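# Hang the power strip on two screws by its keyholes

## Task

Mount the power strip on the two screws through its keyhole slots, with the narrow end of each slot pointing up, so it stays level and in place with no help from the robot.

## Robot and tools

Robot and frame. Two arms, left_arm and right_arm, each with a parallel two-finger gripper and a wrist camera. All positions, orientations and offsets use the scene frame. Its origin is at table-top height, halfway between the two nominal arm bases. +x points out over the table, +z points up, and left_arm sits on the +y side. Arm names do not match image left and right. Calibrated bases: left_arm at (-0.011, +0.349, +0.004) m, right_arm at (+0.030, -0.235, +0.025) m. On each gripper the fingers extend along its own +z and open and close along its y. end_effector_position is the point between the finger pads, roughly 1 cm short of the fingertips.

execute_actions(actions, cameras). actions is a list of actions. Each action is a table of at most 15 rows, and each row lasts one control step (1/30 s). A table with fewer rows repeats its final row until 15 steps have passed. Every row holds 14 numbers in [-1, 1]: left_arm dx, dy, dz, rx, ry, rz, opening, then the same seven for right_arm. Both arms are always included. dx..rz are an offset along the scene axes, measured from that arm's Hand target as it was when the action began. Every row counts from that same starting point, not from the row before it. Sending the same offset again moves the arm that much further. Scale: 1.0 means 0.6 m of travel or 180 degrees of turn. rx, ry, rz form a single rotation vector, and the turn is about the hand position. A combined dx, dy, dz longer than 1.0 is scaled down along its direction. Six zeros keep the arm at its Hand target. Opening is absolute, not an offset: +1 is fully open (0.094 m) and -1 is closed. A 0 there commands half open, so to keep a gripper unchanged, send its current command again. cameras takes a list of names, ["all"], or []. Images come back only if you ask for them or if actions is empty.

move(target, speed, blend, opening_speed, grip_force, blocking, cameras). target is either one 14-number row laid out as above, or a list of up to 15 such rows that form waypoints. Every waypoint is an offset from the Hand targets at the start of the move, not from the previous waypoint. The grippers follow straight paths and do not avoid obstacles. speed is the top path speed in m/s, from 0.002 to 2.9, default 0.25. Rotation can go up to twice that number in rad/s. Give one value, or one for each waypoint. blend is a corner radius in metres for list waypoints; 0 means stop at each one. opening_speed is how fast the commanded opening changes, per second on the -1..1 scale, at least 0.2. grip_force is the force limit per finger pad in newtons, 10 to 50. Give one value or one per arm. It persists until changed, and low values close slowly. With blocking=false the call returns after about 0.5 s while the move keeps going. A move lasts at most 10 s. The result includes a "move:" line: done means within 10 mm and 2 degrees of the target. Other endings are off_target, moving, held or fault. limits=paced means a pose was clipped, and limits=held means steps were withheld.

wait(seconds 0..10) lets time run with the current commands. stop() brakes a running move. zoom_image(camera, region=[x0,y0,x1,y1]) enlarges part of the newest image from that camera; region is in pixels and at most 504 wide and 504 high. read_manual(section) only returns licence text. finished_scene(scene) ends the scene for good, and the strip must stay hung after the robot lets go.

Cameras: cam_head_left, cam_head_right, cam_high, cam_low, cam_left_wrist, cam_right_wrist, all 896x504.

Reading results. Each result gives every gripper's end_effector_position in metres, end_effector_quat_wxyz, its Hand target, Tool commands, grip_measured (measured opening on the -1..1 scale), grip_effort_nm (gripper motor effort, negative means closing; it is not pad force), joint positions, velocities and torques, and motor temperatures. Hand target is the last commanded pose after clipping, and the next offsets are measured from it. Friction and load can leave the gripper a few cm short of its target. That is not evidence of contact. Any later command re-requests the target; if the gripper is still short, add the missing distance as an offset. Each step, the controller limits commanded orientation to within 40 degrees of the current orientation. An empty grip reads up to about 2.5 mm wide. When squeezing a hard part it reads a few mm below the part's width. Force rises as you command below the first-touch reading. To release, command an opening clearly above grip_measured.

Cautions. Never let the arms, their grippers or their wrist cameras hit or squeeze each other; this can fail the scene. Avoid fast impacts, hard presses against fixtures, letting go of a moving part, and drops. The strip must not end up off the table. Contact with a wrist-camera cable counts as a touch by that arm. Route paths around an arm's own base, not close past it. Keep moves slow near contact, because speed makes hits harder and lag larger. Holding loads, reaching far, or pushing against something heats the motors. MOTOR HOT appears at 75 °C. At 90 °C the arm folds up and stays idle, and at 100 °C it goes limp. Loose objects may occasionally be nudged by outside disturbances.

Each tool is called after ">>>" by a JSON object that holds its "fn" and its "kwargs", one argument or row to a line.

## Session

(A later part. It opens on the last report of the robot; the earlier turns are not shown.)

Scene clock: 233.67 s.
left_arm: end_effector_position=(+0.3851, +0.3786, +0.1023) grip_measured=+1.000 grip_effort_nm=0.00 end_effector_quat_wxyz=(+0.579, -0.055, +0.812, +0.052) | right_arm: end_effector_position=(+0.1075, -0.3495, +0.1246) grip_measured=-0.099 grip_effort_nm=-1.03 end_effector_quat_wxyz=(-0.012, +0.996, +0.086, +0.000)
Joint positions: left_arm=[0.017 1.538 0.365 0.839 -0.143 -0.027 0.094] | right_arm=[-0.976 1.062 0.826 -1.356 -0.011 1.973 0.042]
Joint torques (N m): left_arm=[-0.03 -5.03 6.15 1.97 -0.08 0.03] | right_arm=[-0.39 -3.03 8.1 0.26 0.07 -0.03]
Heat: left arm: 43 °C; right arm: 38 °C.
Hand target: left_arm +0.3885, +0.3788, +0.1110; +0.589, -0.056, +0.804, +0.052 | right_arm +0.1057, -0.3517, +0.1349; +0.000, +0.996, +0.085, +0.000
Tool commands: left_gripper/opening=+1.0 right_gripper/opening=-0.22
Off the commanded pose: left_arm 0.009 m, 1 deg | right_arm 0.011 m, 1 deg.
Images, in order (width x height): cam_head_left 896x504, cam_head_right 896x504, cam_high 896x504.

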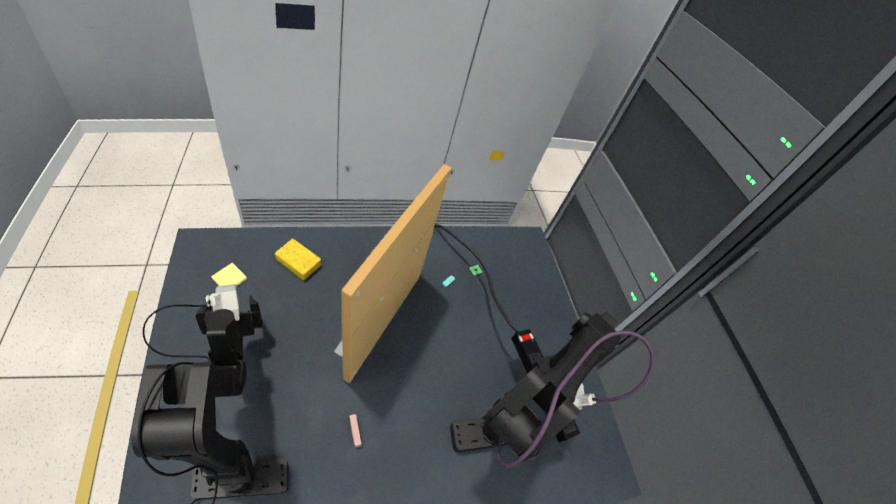

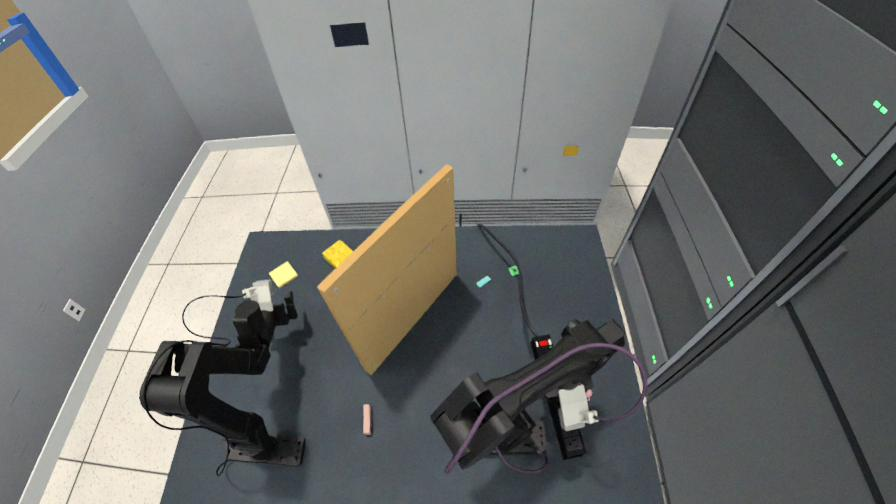

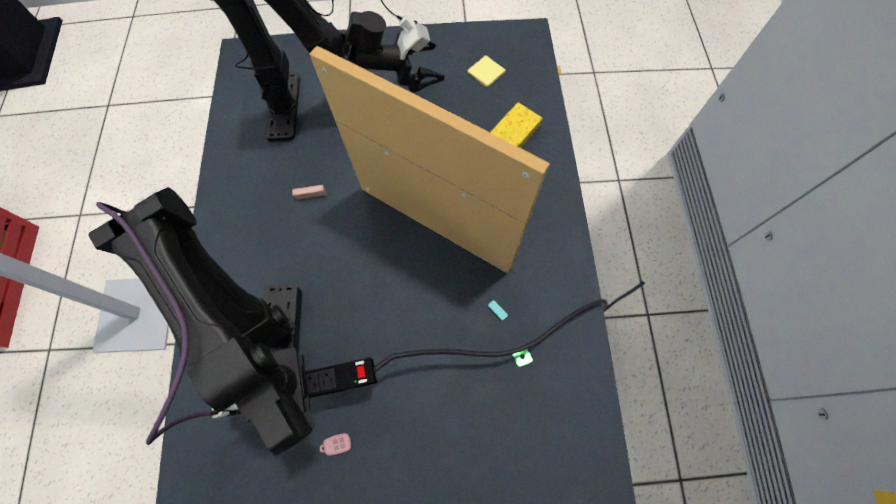

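>>> {"fn": "move", "kwargs": {
  "target": [
    [0,0,0,0,0,0,1,0.107,-0.0137,0.175,0,0,0.1111,-0.22],
    [0,0,0,0,0,0,1,0.2653,0.253,0.1668,0,0,0.4167,-0.22],
    [0,0,0,0,0,0,1,0.3253,0.4613,0.1668,0,0,0.7472,-0.22]
  ],
  "speed": 0.28,
  "blend": [0.04,0.05,0],
  "cameras": ["cam_right_wrist","cam_high","cam_head_right","cam_head_left"]
}}

Scene clock: 248.17 s.
left_arm: end_effector_position=(+0.3851, +0.3786, +0.1023) grip_measured=+1.000 grip_effort_nm=0.00 end_effector_quat_wxyz=(+0.579, -0.055, +0.812, +0.052) | right_arm: end_effector_position=(+0.3043, -0.0997, +0.2348) grip_measured=-0.099 grip_effort_nm=-1.03 end_effector_quat_wxyz=(+0.039, +0.335, +0.941, +0.010)
Joint positions: left_arm=[0.017 1.538 0.365 0.839 -0.143 -0.027 0.094] | right_arm=[0.502 1.682 1.759 -1.58 0.044 1.163 0.042]
Joint torques (N m): left_arm=[-0.03 -5.03 6.13 1.96 -0.08 0.03] | right_arm=[4.51 -4.72 8.09 0.69 -0.43 -0.05]
Heat: left arm: 43 °C; right arm: 39 °C.
Hand target: left_arm +0.3885, +0.3788, +0.1110; +0.589, -0.056, +0.804, +0.052 | right_arm +0.3010, -0.0749, +0.2349; +0.000, +0.307, +0.952, +0.000
Off the commanded pose: left_arm 0.009 m, 1 deg | right_arm 0.025 m, 6 deg.
joint sent to its limit (right arm) — joint 4 (wrist pitch), lower limit. The joint targets are off in orientation, not in position.
move: off_target (right_arm)
camera_calibration:
cam_right_wrist: T_world_to_cam=[[-0.615128, -0.785441, -0.068562, 0.129897], [-0.752365, 0.558769, 0.348891, 0.238933], [-0.235723, 0.266196, -0.934652, 0.407666], [0, 0, 0, 1]] pos_world=[0.355764, -0.140001, 0.30657]
Images, in order (width x height): cam_head_left 896x504, cam_head_right 896x504, cam_high 896x504, cam_right_wrist 896x504.

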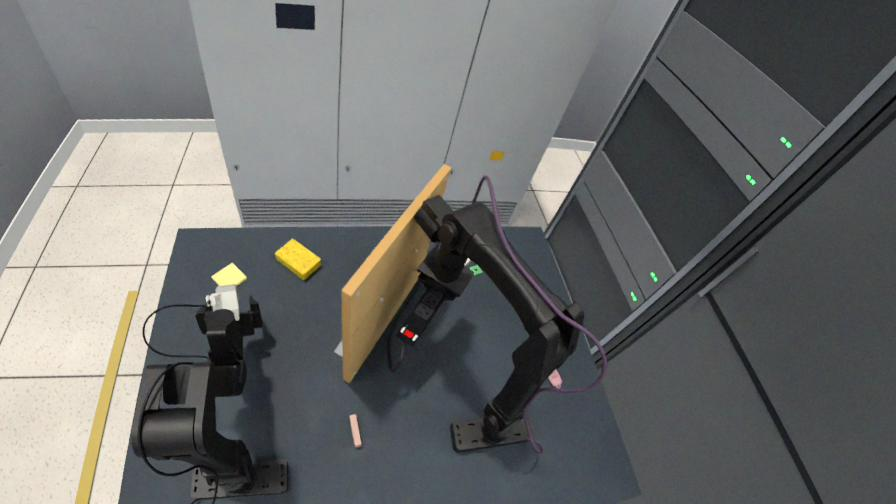

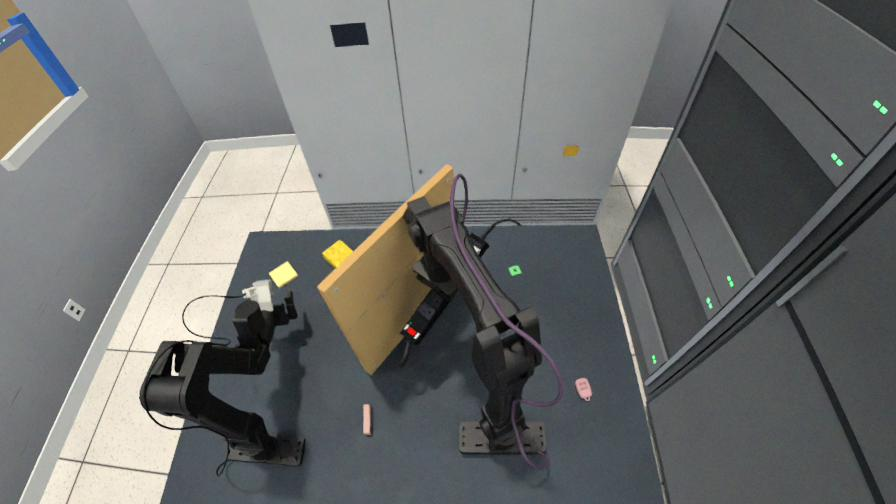

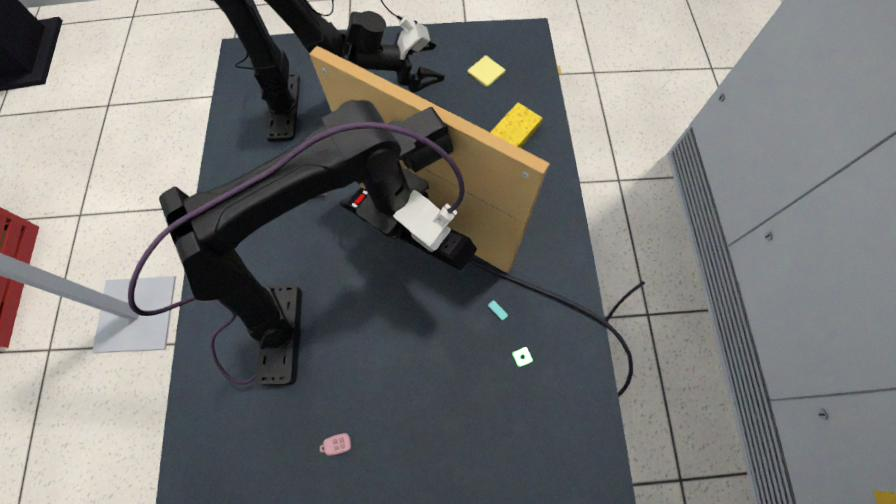

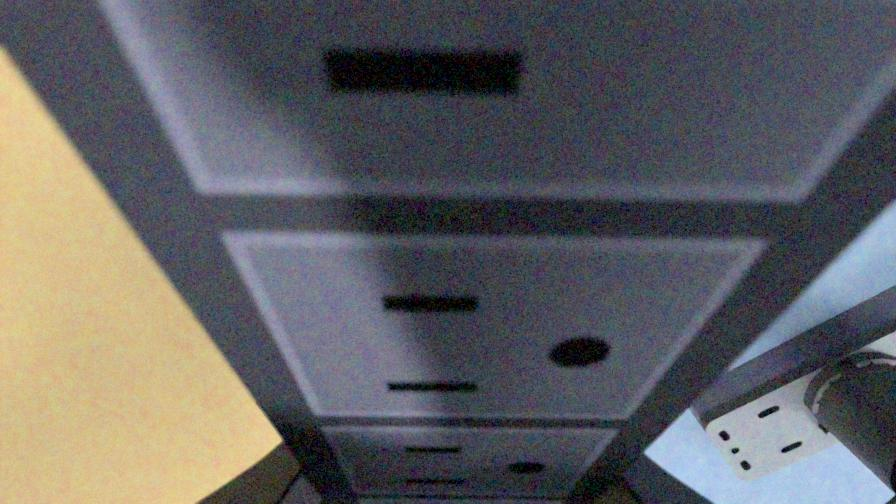

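>>> {"fn": "zoom_image", "kwargs": {
  "camera": "cam_head_left",
  "region": [340, 220, 520, 400]
}}

>>> {"fn": "zoom_image", "kwargs": {
  "camera": "cam_head_right",
  "region": [360, 200, 540, 380]
}}

>>> {"fn": "zoom_image", "kwargs": {
  "camera": "cam_high",
  "region": [300, 130, 560, 330]
}}

Scaled by 2.800 from the camera's 896x504 image, which has a finer 1280x720 frame.

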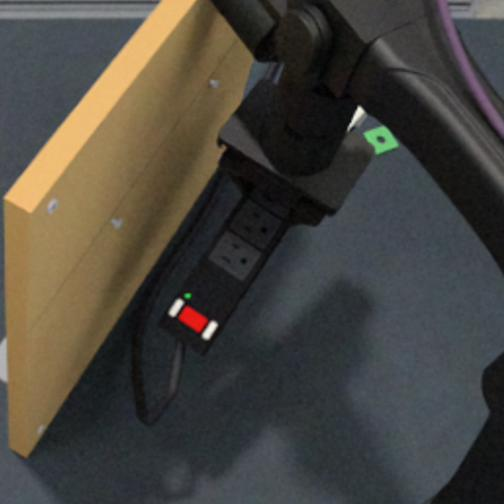

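Scaled by 2.800 from the camera's 896x504 image, which has a finer 1280x720 frame.

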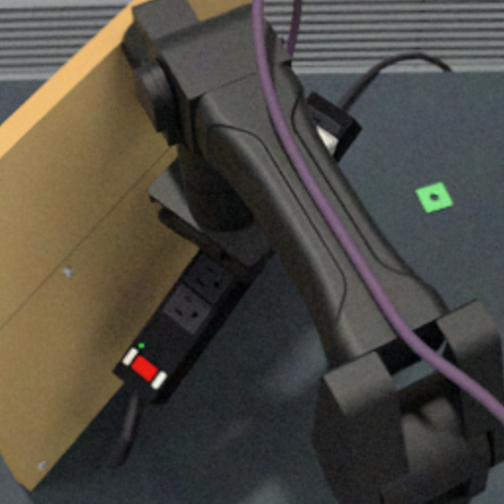

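Scaled by 1.938 from the camera's 896x504 image, which has a finer 1280x720 frame.

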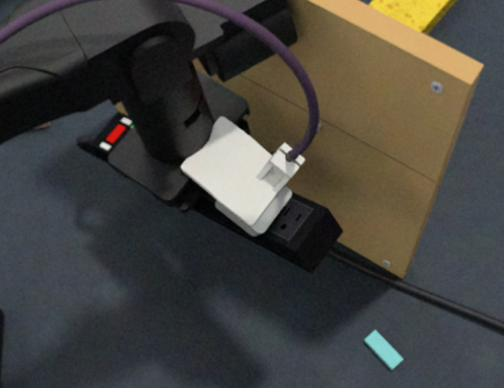

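>>> {"fn": "move", "kwargs": {
  "target": [
    [0,0,0,0,0,0,1,-0.0285,-0.0305,0.1585,0.406,-0.2918,0,-0.22]
  ],
  "speed": 0.25,
  "cameras": ["cam_right_wrist","cam_high","cam_head_right","cam_head_left"]
}}

Scene clock: 263.57 s.
left_arm: end_effector_position=(+0.3851, +0.3786, +0.1023) grip_measured=+1.000 grip_effort_nm=0.01 end_effector_quat_wxyz=(+0.579, -0.055, +0.812, +0.052) | right_arm: end_effector_position=(+0.2928, -0.1011, +0.3136) grip_measured=-0.099 grip_effort_nm=-1.03 end_effector_quat_wxyz=(+0.223, +0.242, +0.685, +0.650)
Joint positions: left_arm=[0.017 1.538 0.365 0.839 -0.143 -0.027 0.094] | right_arm=[-0.033 0.761 0.539 0.128 -0.952 1.503 0.042]
Joint torques (N m): left_arm=[-0.03 -5.03 6.15 1.96 -0.08 0.03] | right_arm=[1.1 -1.96 7.12 2.44 -0.4 0.58]
Heat: left arm: 43 °C; right arm: 40 °C.
Hand target: left_arm +0.3885, +0.3788, +0.1110; +0.589, -0.056, +0.804, +0.052 | right_arm +0.2839, -0.0932, +0.3301; +0.216, +0.217, +0.673, +0.673
Off the commanded pose: left_arm 0.009 m, 1 deg | right_arm 0.020 m, 4 deg.
move: off_target (right_arm)
camera_calibration:
cam_right_wrist: T_world_to_cam=[[-0.0141839, -0.0279563, -0.999509, 0.319592], [-0.970288, 0.241853, 0.00700454, 0.342468], [0.241539, 0.96991, -0.0305561, 0.12686], [0, 0, 0, 1]] pos_world=[0.306184, -0.196935, 0.320913]
Images, in order (width x height): cam_head_left 896x504, cam_head_right 896x504, cam_high 896x504, cam_right_wrist 896x504.

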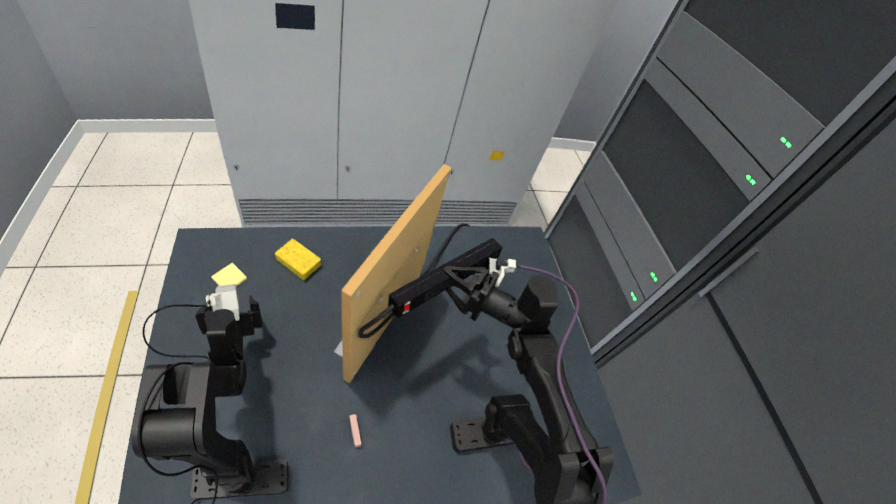

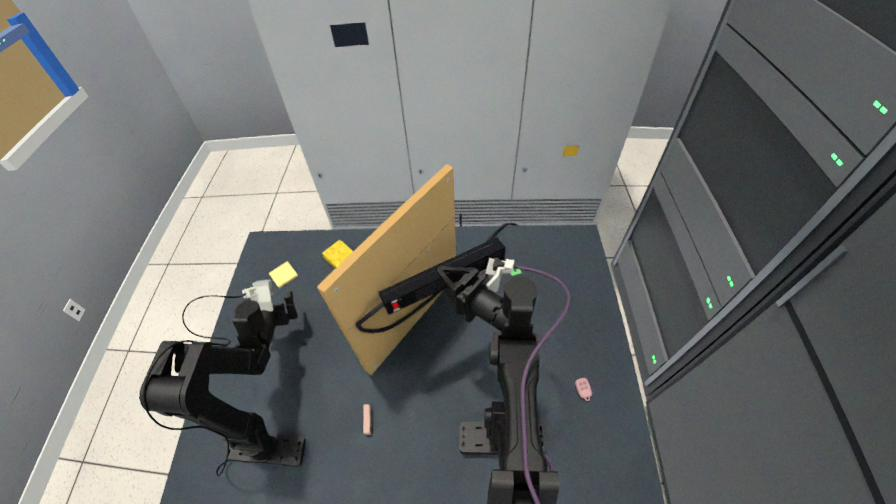

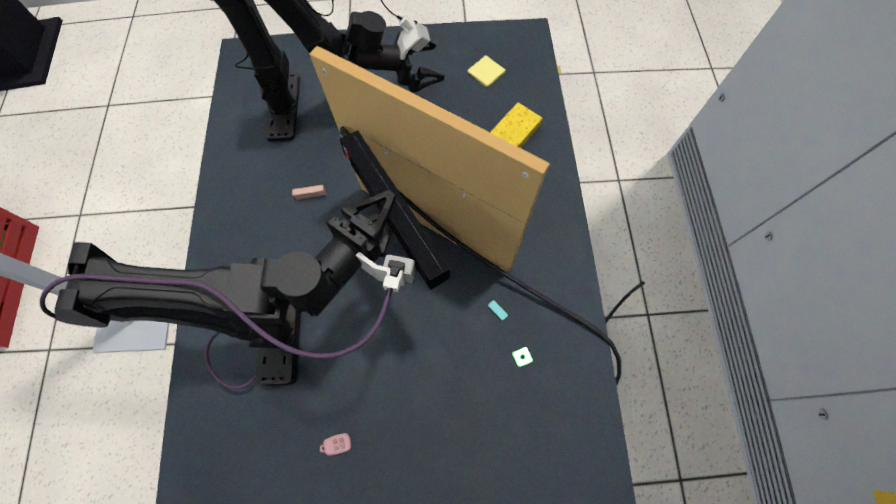

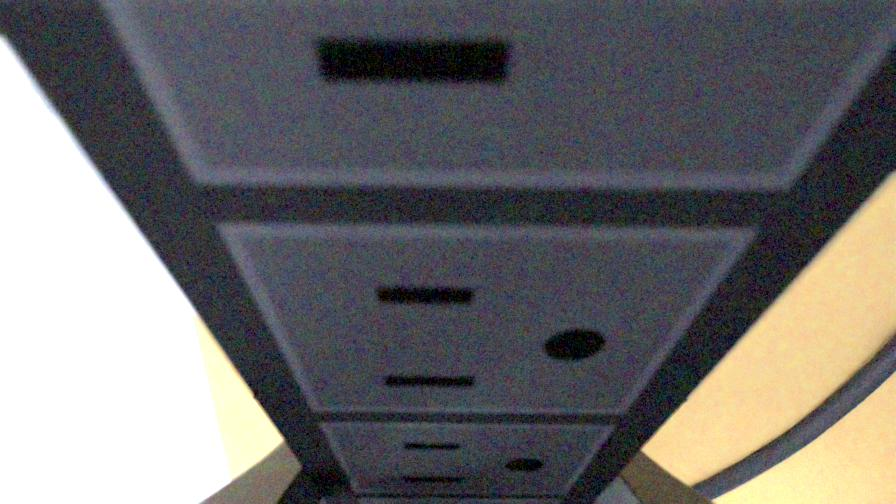

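>>> {"fn": "move", "kwargs": {
  "target": [
    [0,0,0,0,0,0,1,-0.13,0.06,0.08,0,0,0,-0.22],
    [0,0,0,0,0,0,1,-0.36,0.15,0.10,0,0,0,-0.22]
  ],
  "speed": 0.22,
  "blend": [0.04,0],
  "cameras": ["cam_high","cam_head_right","cam_head_left"]
}}

Scene clock: 272.10 s.
left_arm: end_effector_position=(+0.3851, +0.3786, +0.1023) grip_measured=+1.000 grip_effort_nm=0.00 end_effector_quat_wxyz=(+0.579, -0.055, +0.812, +0.052) | right_arm: end_effector_position=(+0.0685, -0.0049, +0.3656) grip_measured=-0.099 grip_effort_nm=-1.03 end_effector_quat_wxyz=(+0.267, +0.174, +0.701, +0.638)
Joint positions: left_arm=[0.017 1.538 0.365 0.839 -0.143 -0.027 0.094] | right_arm=[2.26 0.616 0.735 -0.281 1.305 1.575 0.042]
Joint torques (N m): left_arm=[-0.02 -5.03 6.13 1.97 -0.09 0.02] | right_arm=[0.13 1.29 9.47 2.51 -0.04 0.32]
Heat: left arm: 43 °C; right arm: 40 °C.
Hand target: left_arm +0.3885, +0.3788, +0.1110; +0.589, -0.056, +0.804, +0.052 | right_arm +0.0679, -0.0033, +0.3901; +0.216, +0.217, +0.673, +0.673
Off the commanded pose: left_arm 0.009 m, 1 deg | right_arm 0.025 m, 9 deg.
move: off_target (right_arm)
Images, in order (width x height): cam_head_left 896x504, cam_head_right 896x504, cam_high 896x504.

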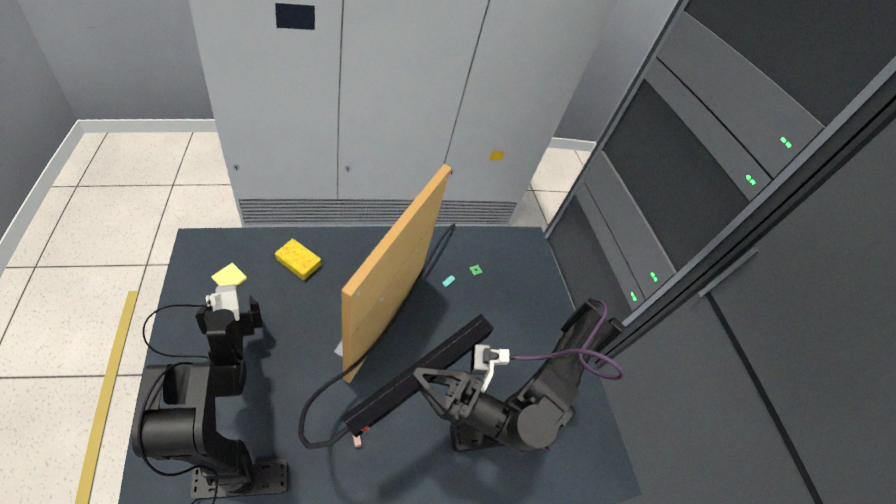

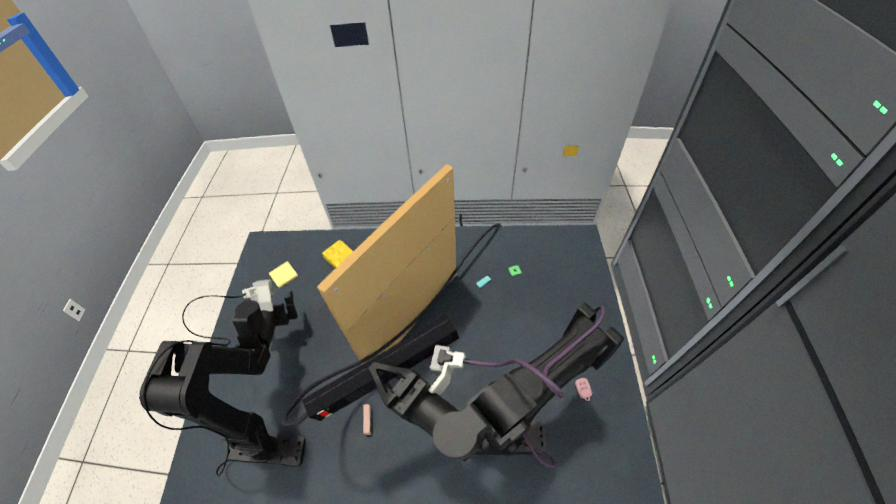

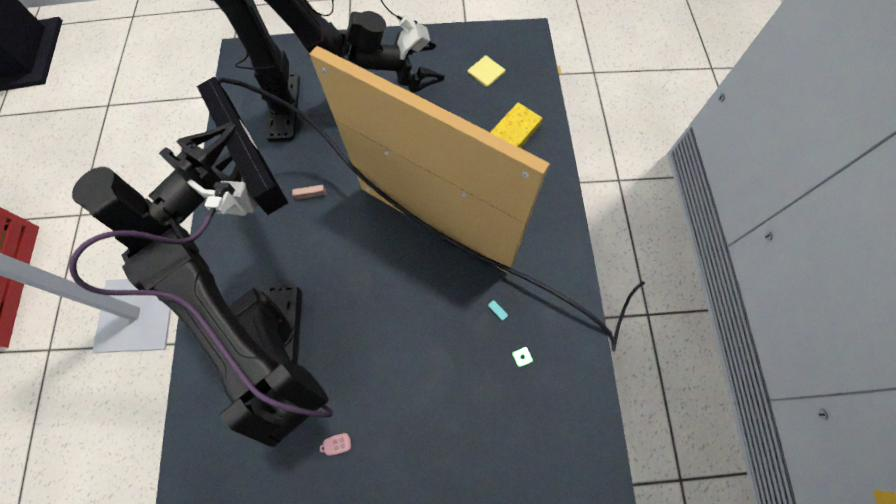

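>>> {"fn": "wait", "kwargs": {
  "seconds": 0,
  "cameras": ["cam_right_wrist"]
}}

Scene clock: 273.00 s.
left_arm: end_effector_position=(+0.3851, +0.3786, +0.1023) grip_measured=+1.000 grip_effort_nm=0.00 end_effector_quat_wxyz=(+0.579, -0.055, +0.812, +0.052) | right_arm: end_effector_position=(+0.0685, -0.0049, +0.3656) grip_measured=-0.099 grip_effort_nm=-1.03 end_effector_quat_wxyz=(+0.267, +0.174, +0.701, +0.638)
Joint positions: left_arm=[0.017 1.538 0.365 0.839 -0.143 -0.027 0.094] | right_arm=[2.26 0.616 0.735 -0.28 1.305 1.574 0.042]
Joint torques (N m): left_arm=[-0.02 -5.03 6.15 1.97 -0.08 0.03] | right_arm=[-0.1 0.9 9.39 2.5 -0.1 0.35]
Heat: left arm: 43 °C; right arm: 40 °C.
Hand target: left_arm +0.3885, +0.3788, +0.1110; +0.589, -0.056, +0.804, +0.052 | right_arm +0.0679, -0.0033, +0.3901; +0.216, +0.217, +0.673, +0.673
Tool commands: left_gripper/opening=+1.0 right_gripper/opening=-0.22
Off the commanded pose: left_arm 0.009 m, 1 deg | right_arm 0.025 m, 9 deg.
camera_calibration:
cam_right_wrist: T_world_to_cam=[[0.124515, -0.114442, -0.985596, 0.356204], [-0.969168, 0.198835, -0.145528, 0.156693], [0.212625, 0.973328, -0.0861556, 0.111666], [0, 0, 0, 1]] pos_world=[0.0837659, -0.0990784, 0.383497]
Images, in order (width x height): cam_right_wrist 896x504.

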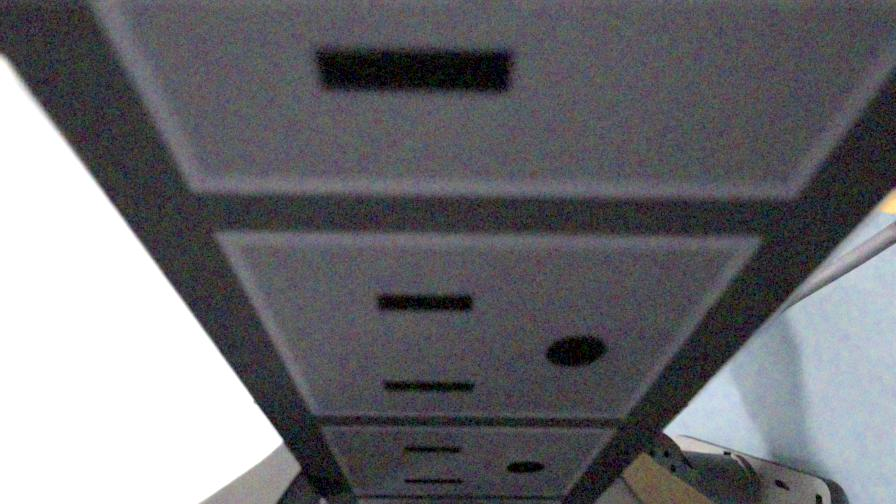

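>>> {"fn": "move", "kwargs": {
  "target": [
    [0,0,0,0,0,0,1,0.3747,-0.1397,-0.1335,0,0,0.1222,-0.22]
  ],
  "speed": 0.2,
  "cameras": ["cam_high","cam_head_right","cam_head_left","cam_right_wrist"]
}}

Scene clock: 283.33 s.
left_arm: end_effector_position=(+0.3851, +0.3786, +0.1023) grip_measured=+1.000 grip_effort_nm=0.00 end_effector_quat_wxyz=(+0.579, -0.055, +0.812, +0.052) | right_arm: end_effector_position=(+0.2970, -0.0899, +0.3088) grip_measured=-0.099 grip_effort_nm=-1.03 end_effector_quat_wxyz=(+0.092, +0.096, +0.706, +0.696)
Joint positions: left_arm=[0.017 1.538 0.365 0.839 -0.143 -0.027 0.094] | right_arm=[-0.114 1.129 0.638 0.379 -1.438 1.463 0.042]
Joint torques (N m): left_arm=[-0.03 -5.03 6.15 1.96 -0.08 0.03] | right_arm=[0.76 -2.73 5.82 1.72 -0.33 0.21]
Heat: left arm: 43 °C; right arm: 40 °C.
Hand target: left_arm +0.3885, +0.3788, +0.1110; +0.589, -0.056, +0.804, +0.052 | right_arm +0.2926, -0.0870, +0.3100; +0.084, +0.085, +0.702, +0.702
Off the commanded pose: left_arm 0.009 m, 1 deg | right_arm 0.005 m, 2 deg.
move: done
camera_calibration:
cam_right_wrist: T_world_to_cam=[[0.0138811, 0.00580939, -0.999887, 0.310038], [-0.987175, -0.158967, -0.0146282, 0.319578], [-0.159034, 0.987267, 0.00352825, 0.224894], [0, 0, 0, 1]] pos_world=[0.346942, -0.173029, 0.313884]
Images, in order (width x height): cam_head_left 896x504, cam_head_right 896x504, cam_high 896x504, cam_right_wrist 896x504.

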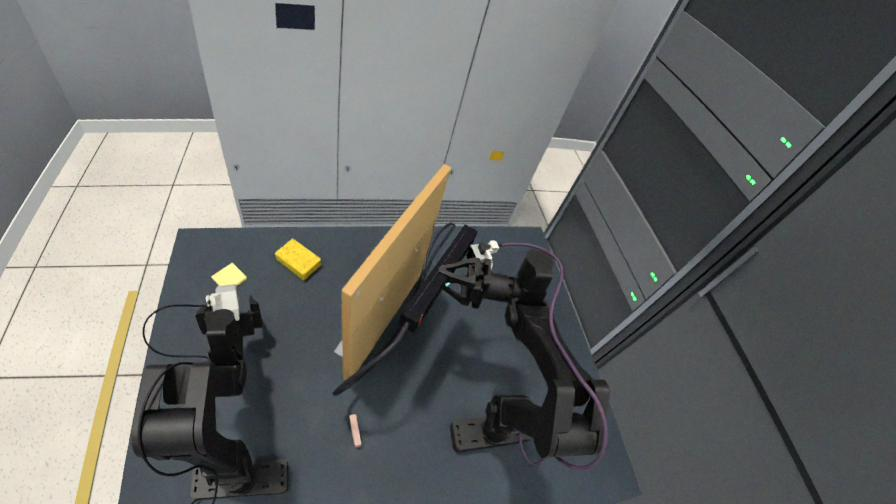

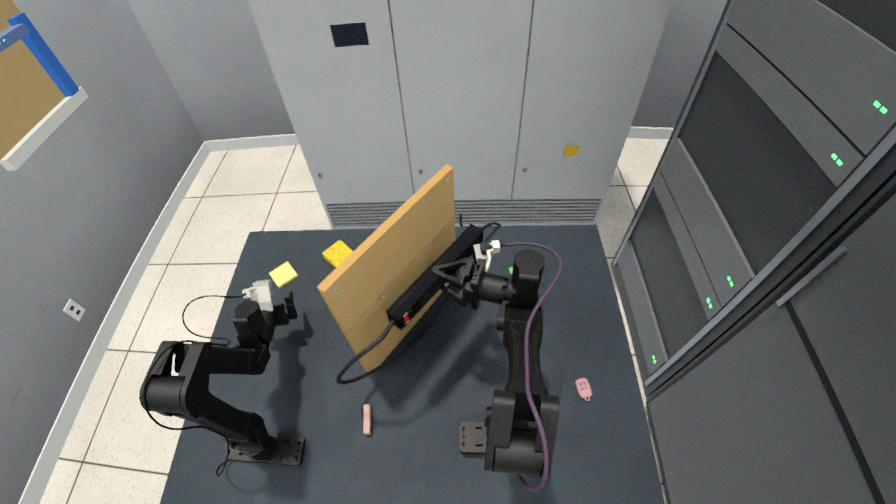

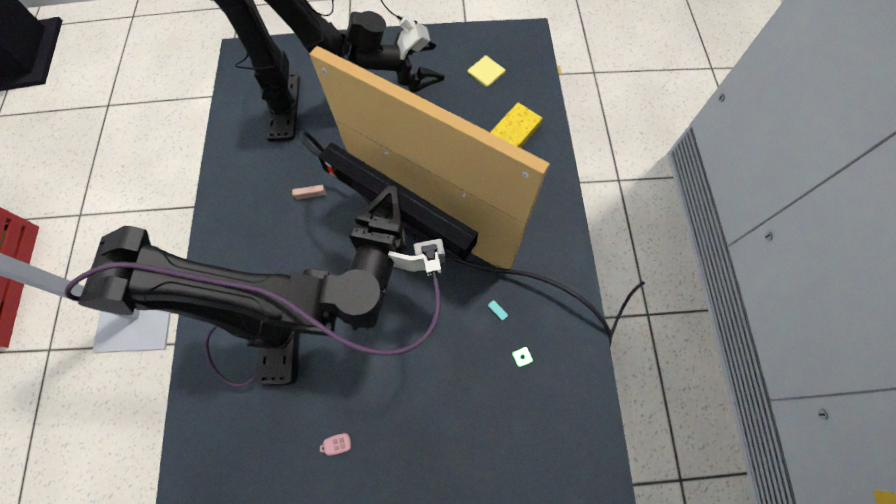

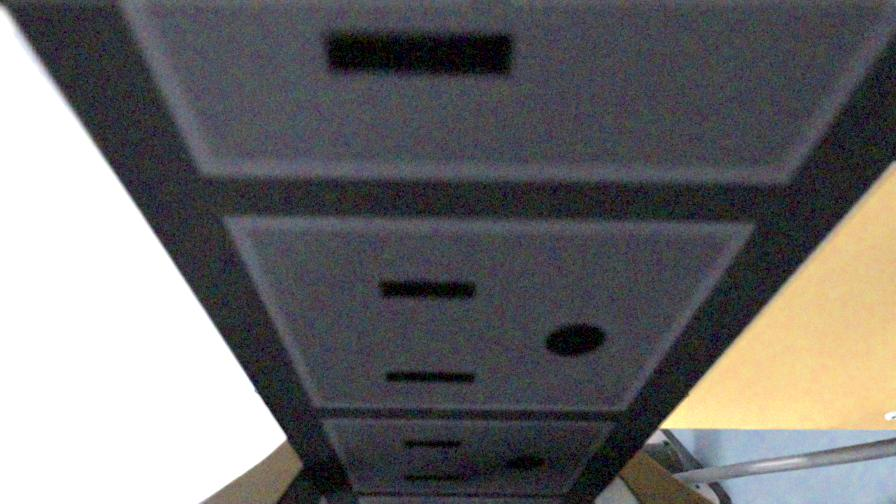

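>>> {"fn": "zoom_image", "kwargs": {
  "camera": "cam_high",
  "region": [300, 120, 500, 270]
}}

>>> {"fn": "zoom_image", "kwargs": {
  "camera": "cam_high",
  "region": [315, 132, 345, 156]
}}

>>> {"fn": "zoom_image", "kwargs": {
  "camera": "cam_high",
  "region": [462, 220, 492, 244]
}}

>>> {"fn": "zoom_image", "kwargs": {
  "camera": "cam_head_right",
  "region": [370, 210, 500, 340]
}}

>>> {"fn": "zoom_image", "kwargs": {
  "camera": "cam_head_left",
  "region": [380, 210, 510, 340]
}}

Scaled by 2.520 from the camera's 896x504 image, which has a finer 1280x720 frame.

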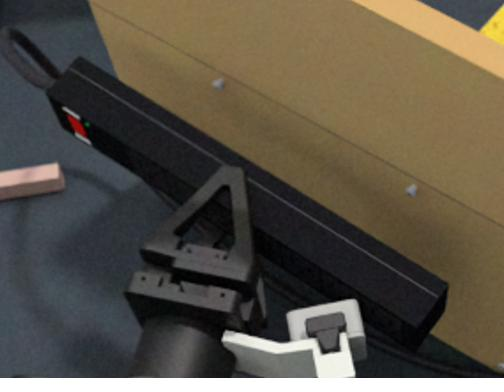

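Scaled by 16.800 from the camera's 896x504 image, which has a finer 1280x720 frame.

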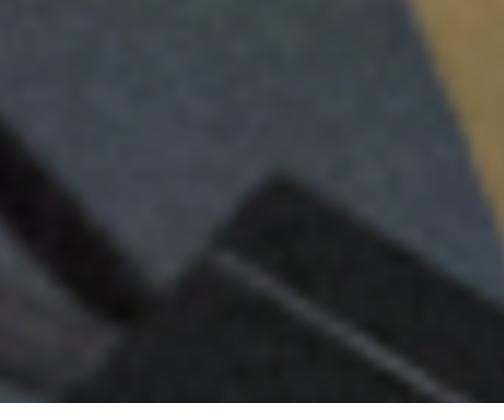

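Scaled by 16.800 from the camera's 896x504 image, which has a finer 1280x720 frame.

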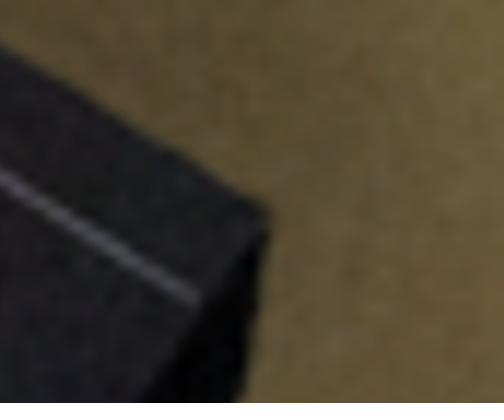

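Scaled by 3.877 from the camera's 896x504 image, which has a finer 1280x720 frame.

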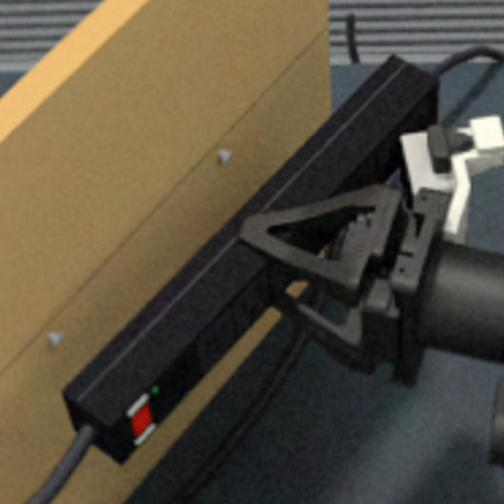

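Scaled by 3.877 from the camera's 896x504 image, which has a finer 1280x720 frame.

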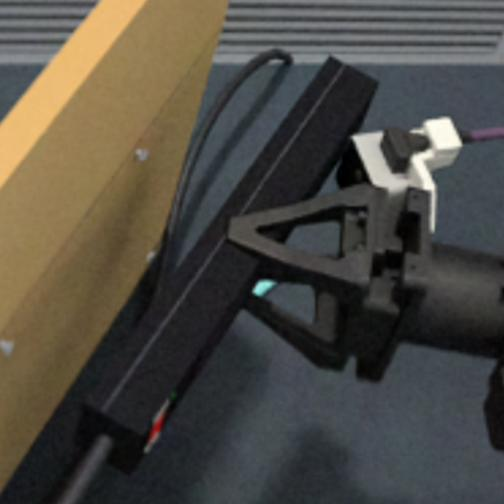

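>>> {"fn": "move", "kwargs": {
  "target": [
    [0,0,0,0,0,0,1,0.0262,0.0627,-0.0397,0,0,0.0083,-0.22]
  ],
  "speed": 0.1,
  "cameras": ["cam_high","cam_head_right","cam_head_left"]
}}

>>> {"fn": "zoom_image", "kwargs": {
  "camera": "cam_high",
  "region": [310, 110, 510, 260]
}}

>>> {"fn": "zoom_image", "kwargs": {
  "camera": "cam_head_right",
  "region": [350, 210, 480, 340]
}}

>>> {"fn": "zoom_image", "kwargs": {
  "camera": "cam_head_left",
  "region": [360, 210, 490, 340]
}}

Scene clock: 290.73 s.
left_arm: end_effector_position=(+0.3851, +0.3786, +0.1023) grip_measured=+1.000 grip_effort_nm=0.01 end_effector_quat_wxyz=(+0.579, -0.055, +0.812, +0.052) | right_arm: end_effector_position=(+0.3088, -0.0507, +0.2841) grip_measured=-0.099 grip_effort_nm=-1.03 end_effector_quat_wxyz=(+0.071, +0.081, +0.706, +0.700)
Joint positions: left_arm=[0.017 1.538 0.365 0.839 -0.143 -0.027 0.094] | right_arm=[0.051 1.268 0.592 0.635 -1.324 1.544 0.042]
Joint torques (N m): left_arm=[-0.02 -5.03 6.15 1.97 -0.09 0.03] | right_arm=[0.46 -3.56 5.71 1.94 -0.1 0.16]
Heat: left arm: 43 °C; right arm: 40 °C.
Hand target: left_arm +0.3885, +0.3788, +0.1110; +0.589, -0.056, +0.804, +0.052 | right_arm +0.3083, -0.0494, +0.2862; +0.075, +0.076, +0.703, +0.703
Off the commanded pose: left_arm 0.009 m, 1 deg | right_arm 0.002 m, 1 deg.
move: done
Images, in order (width x height): cam_head_left 896x504, cam_head_right 896x504, cam_high 896x504.

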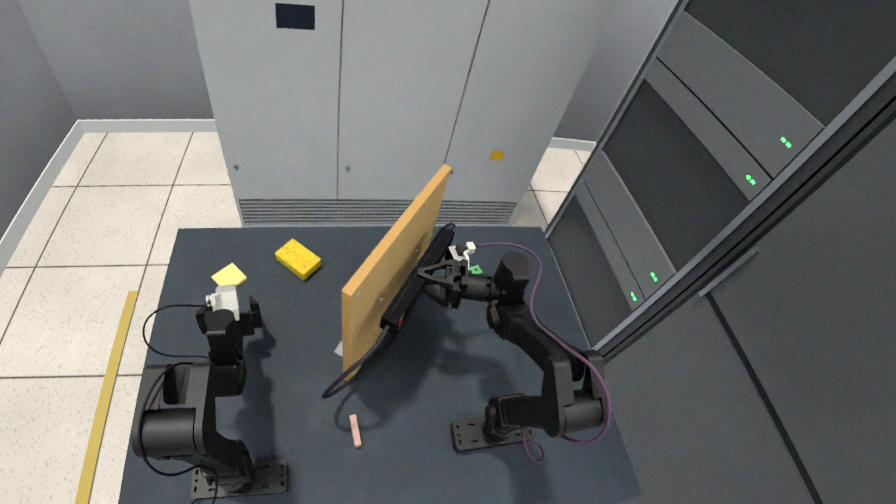

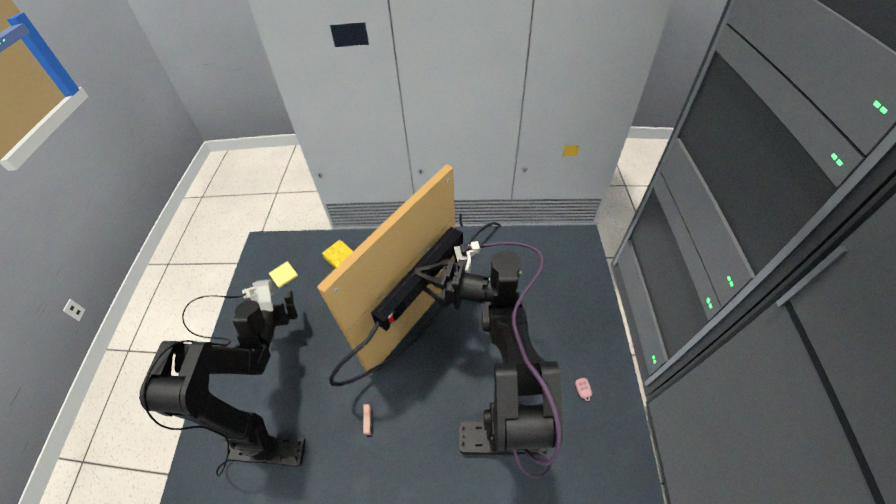

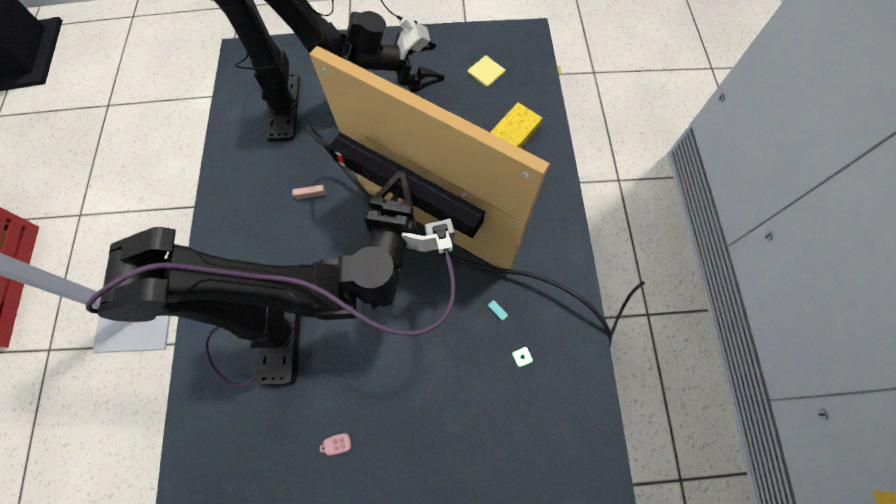

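Scaled by 2.520 from the camera's 896x504 image, which has a finer 1280x720 frame.

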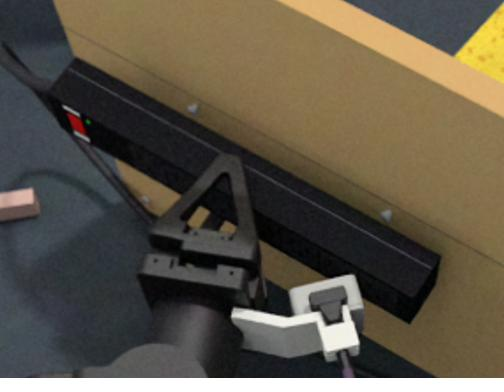

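Scaled by 3.877 from the camera's 896x504 image, which has a finer 1280x720 frame.

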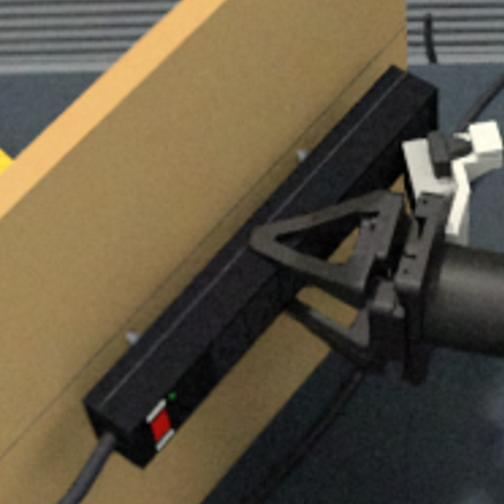

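Scaled by 3.877 from the camera's 896x504 image, which has a finer 1280x720 frame.

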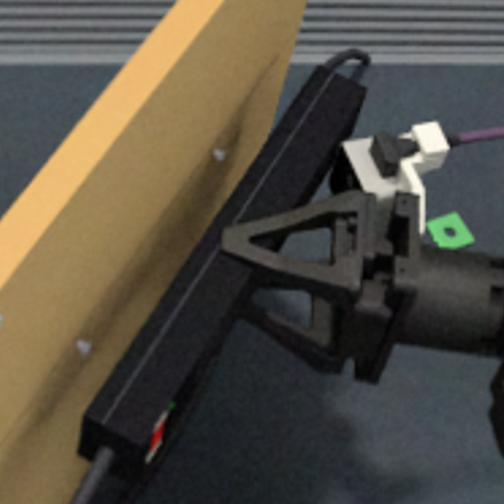

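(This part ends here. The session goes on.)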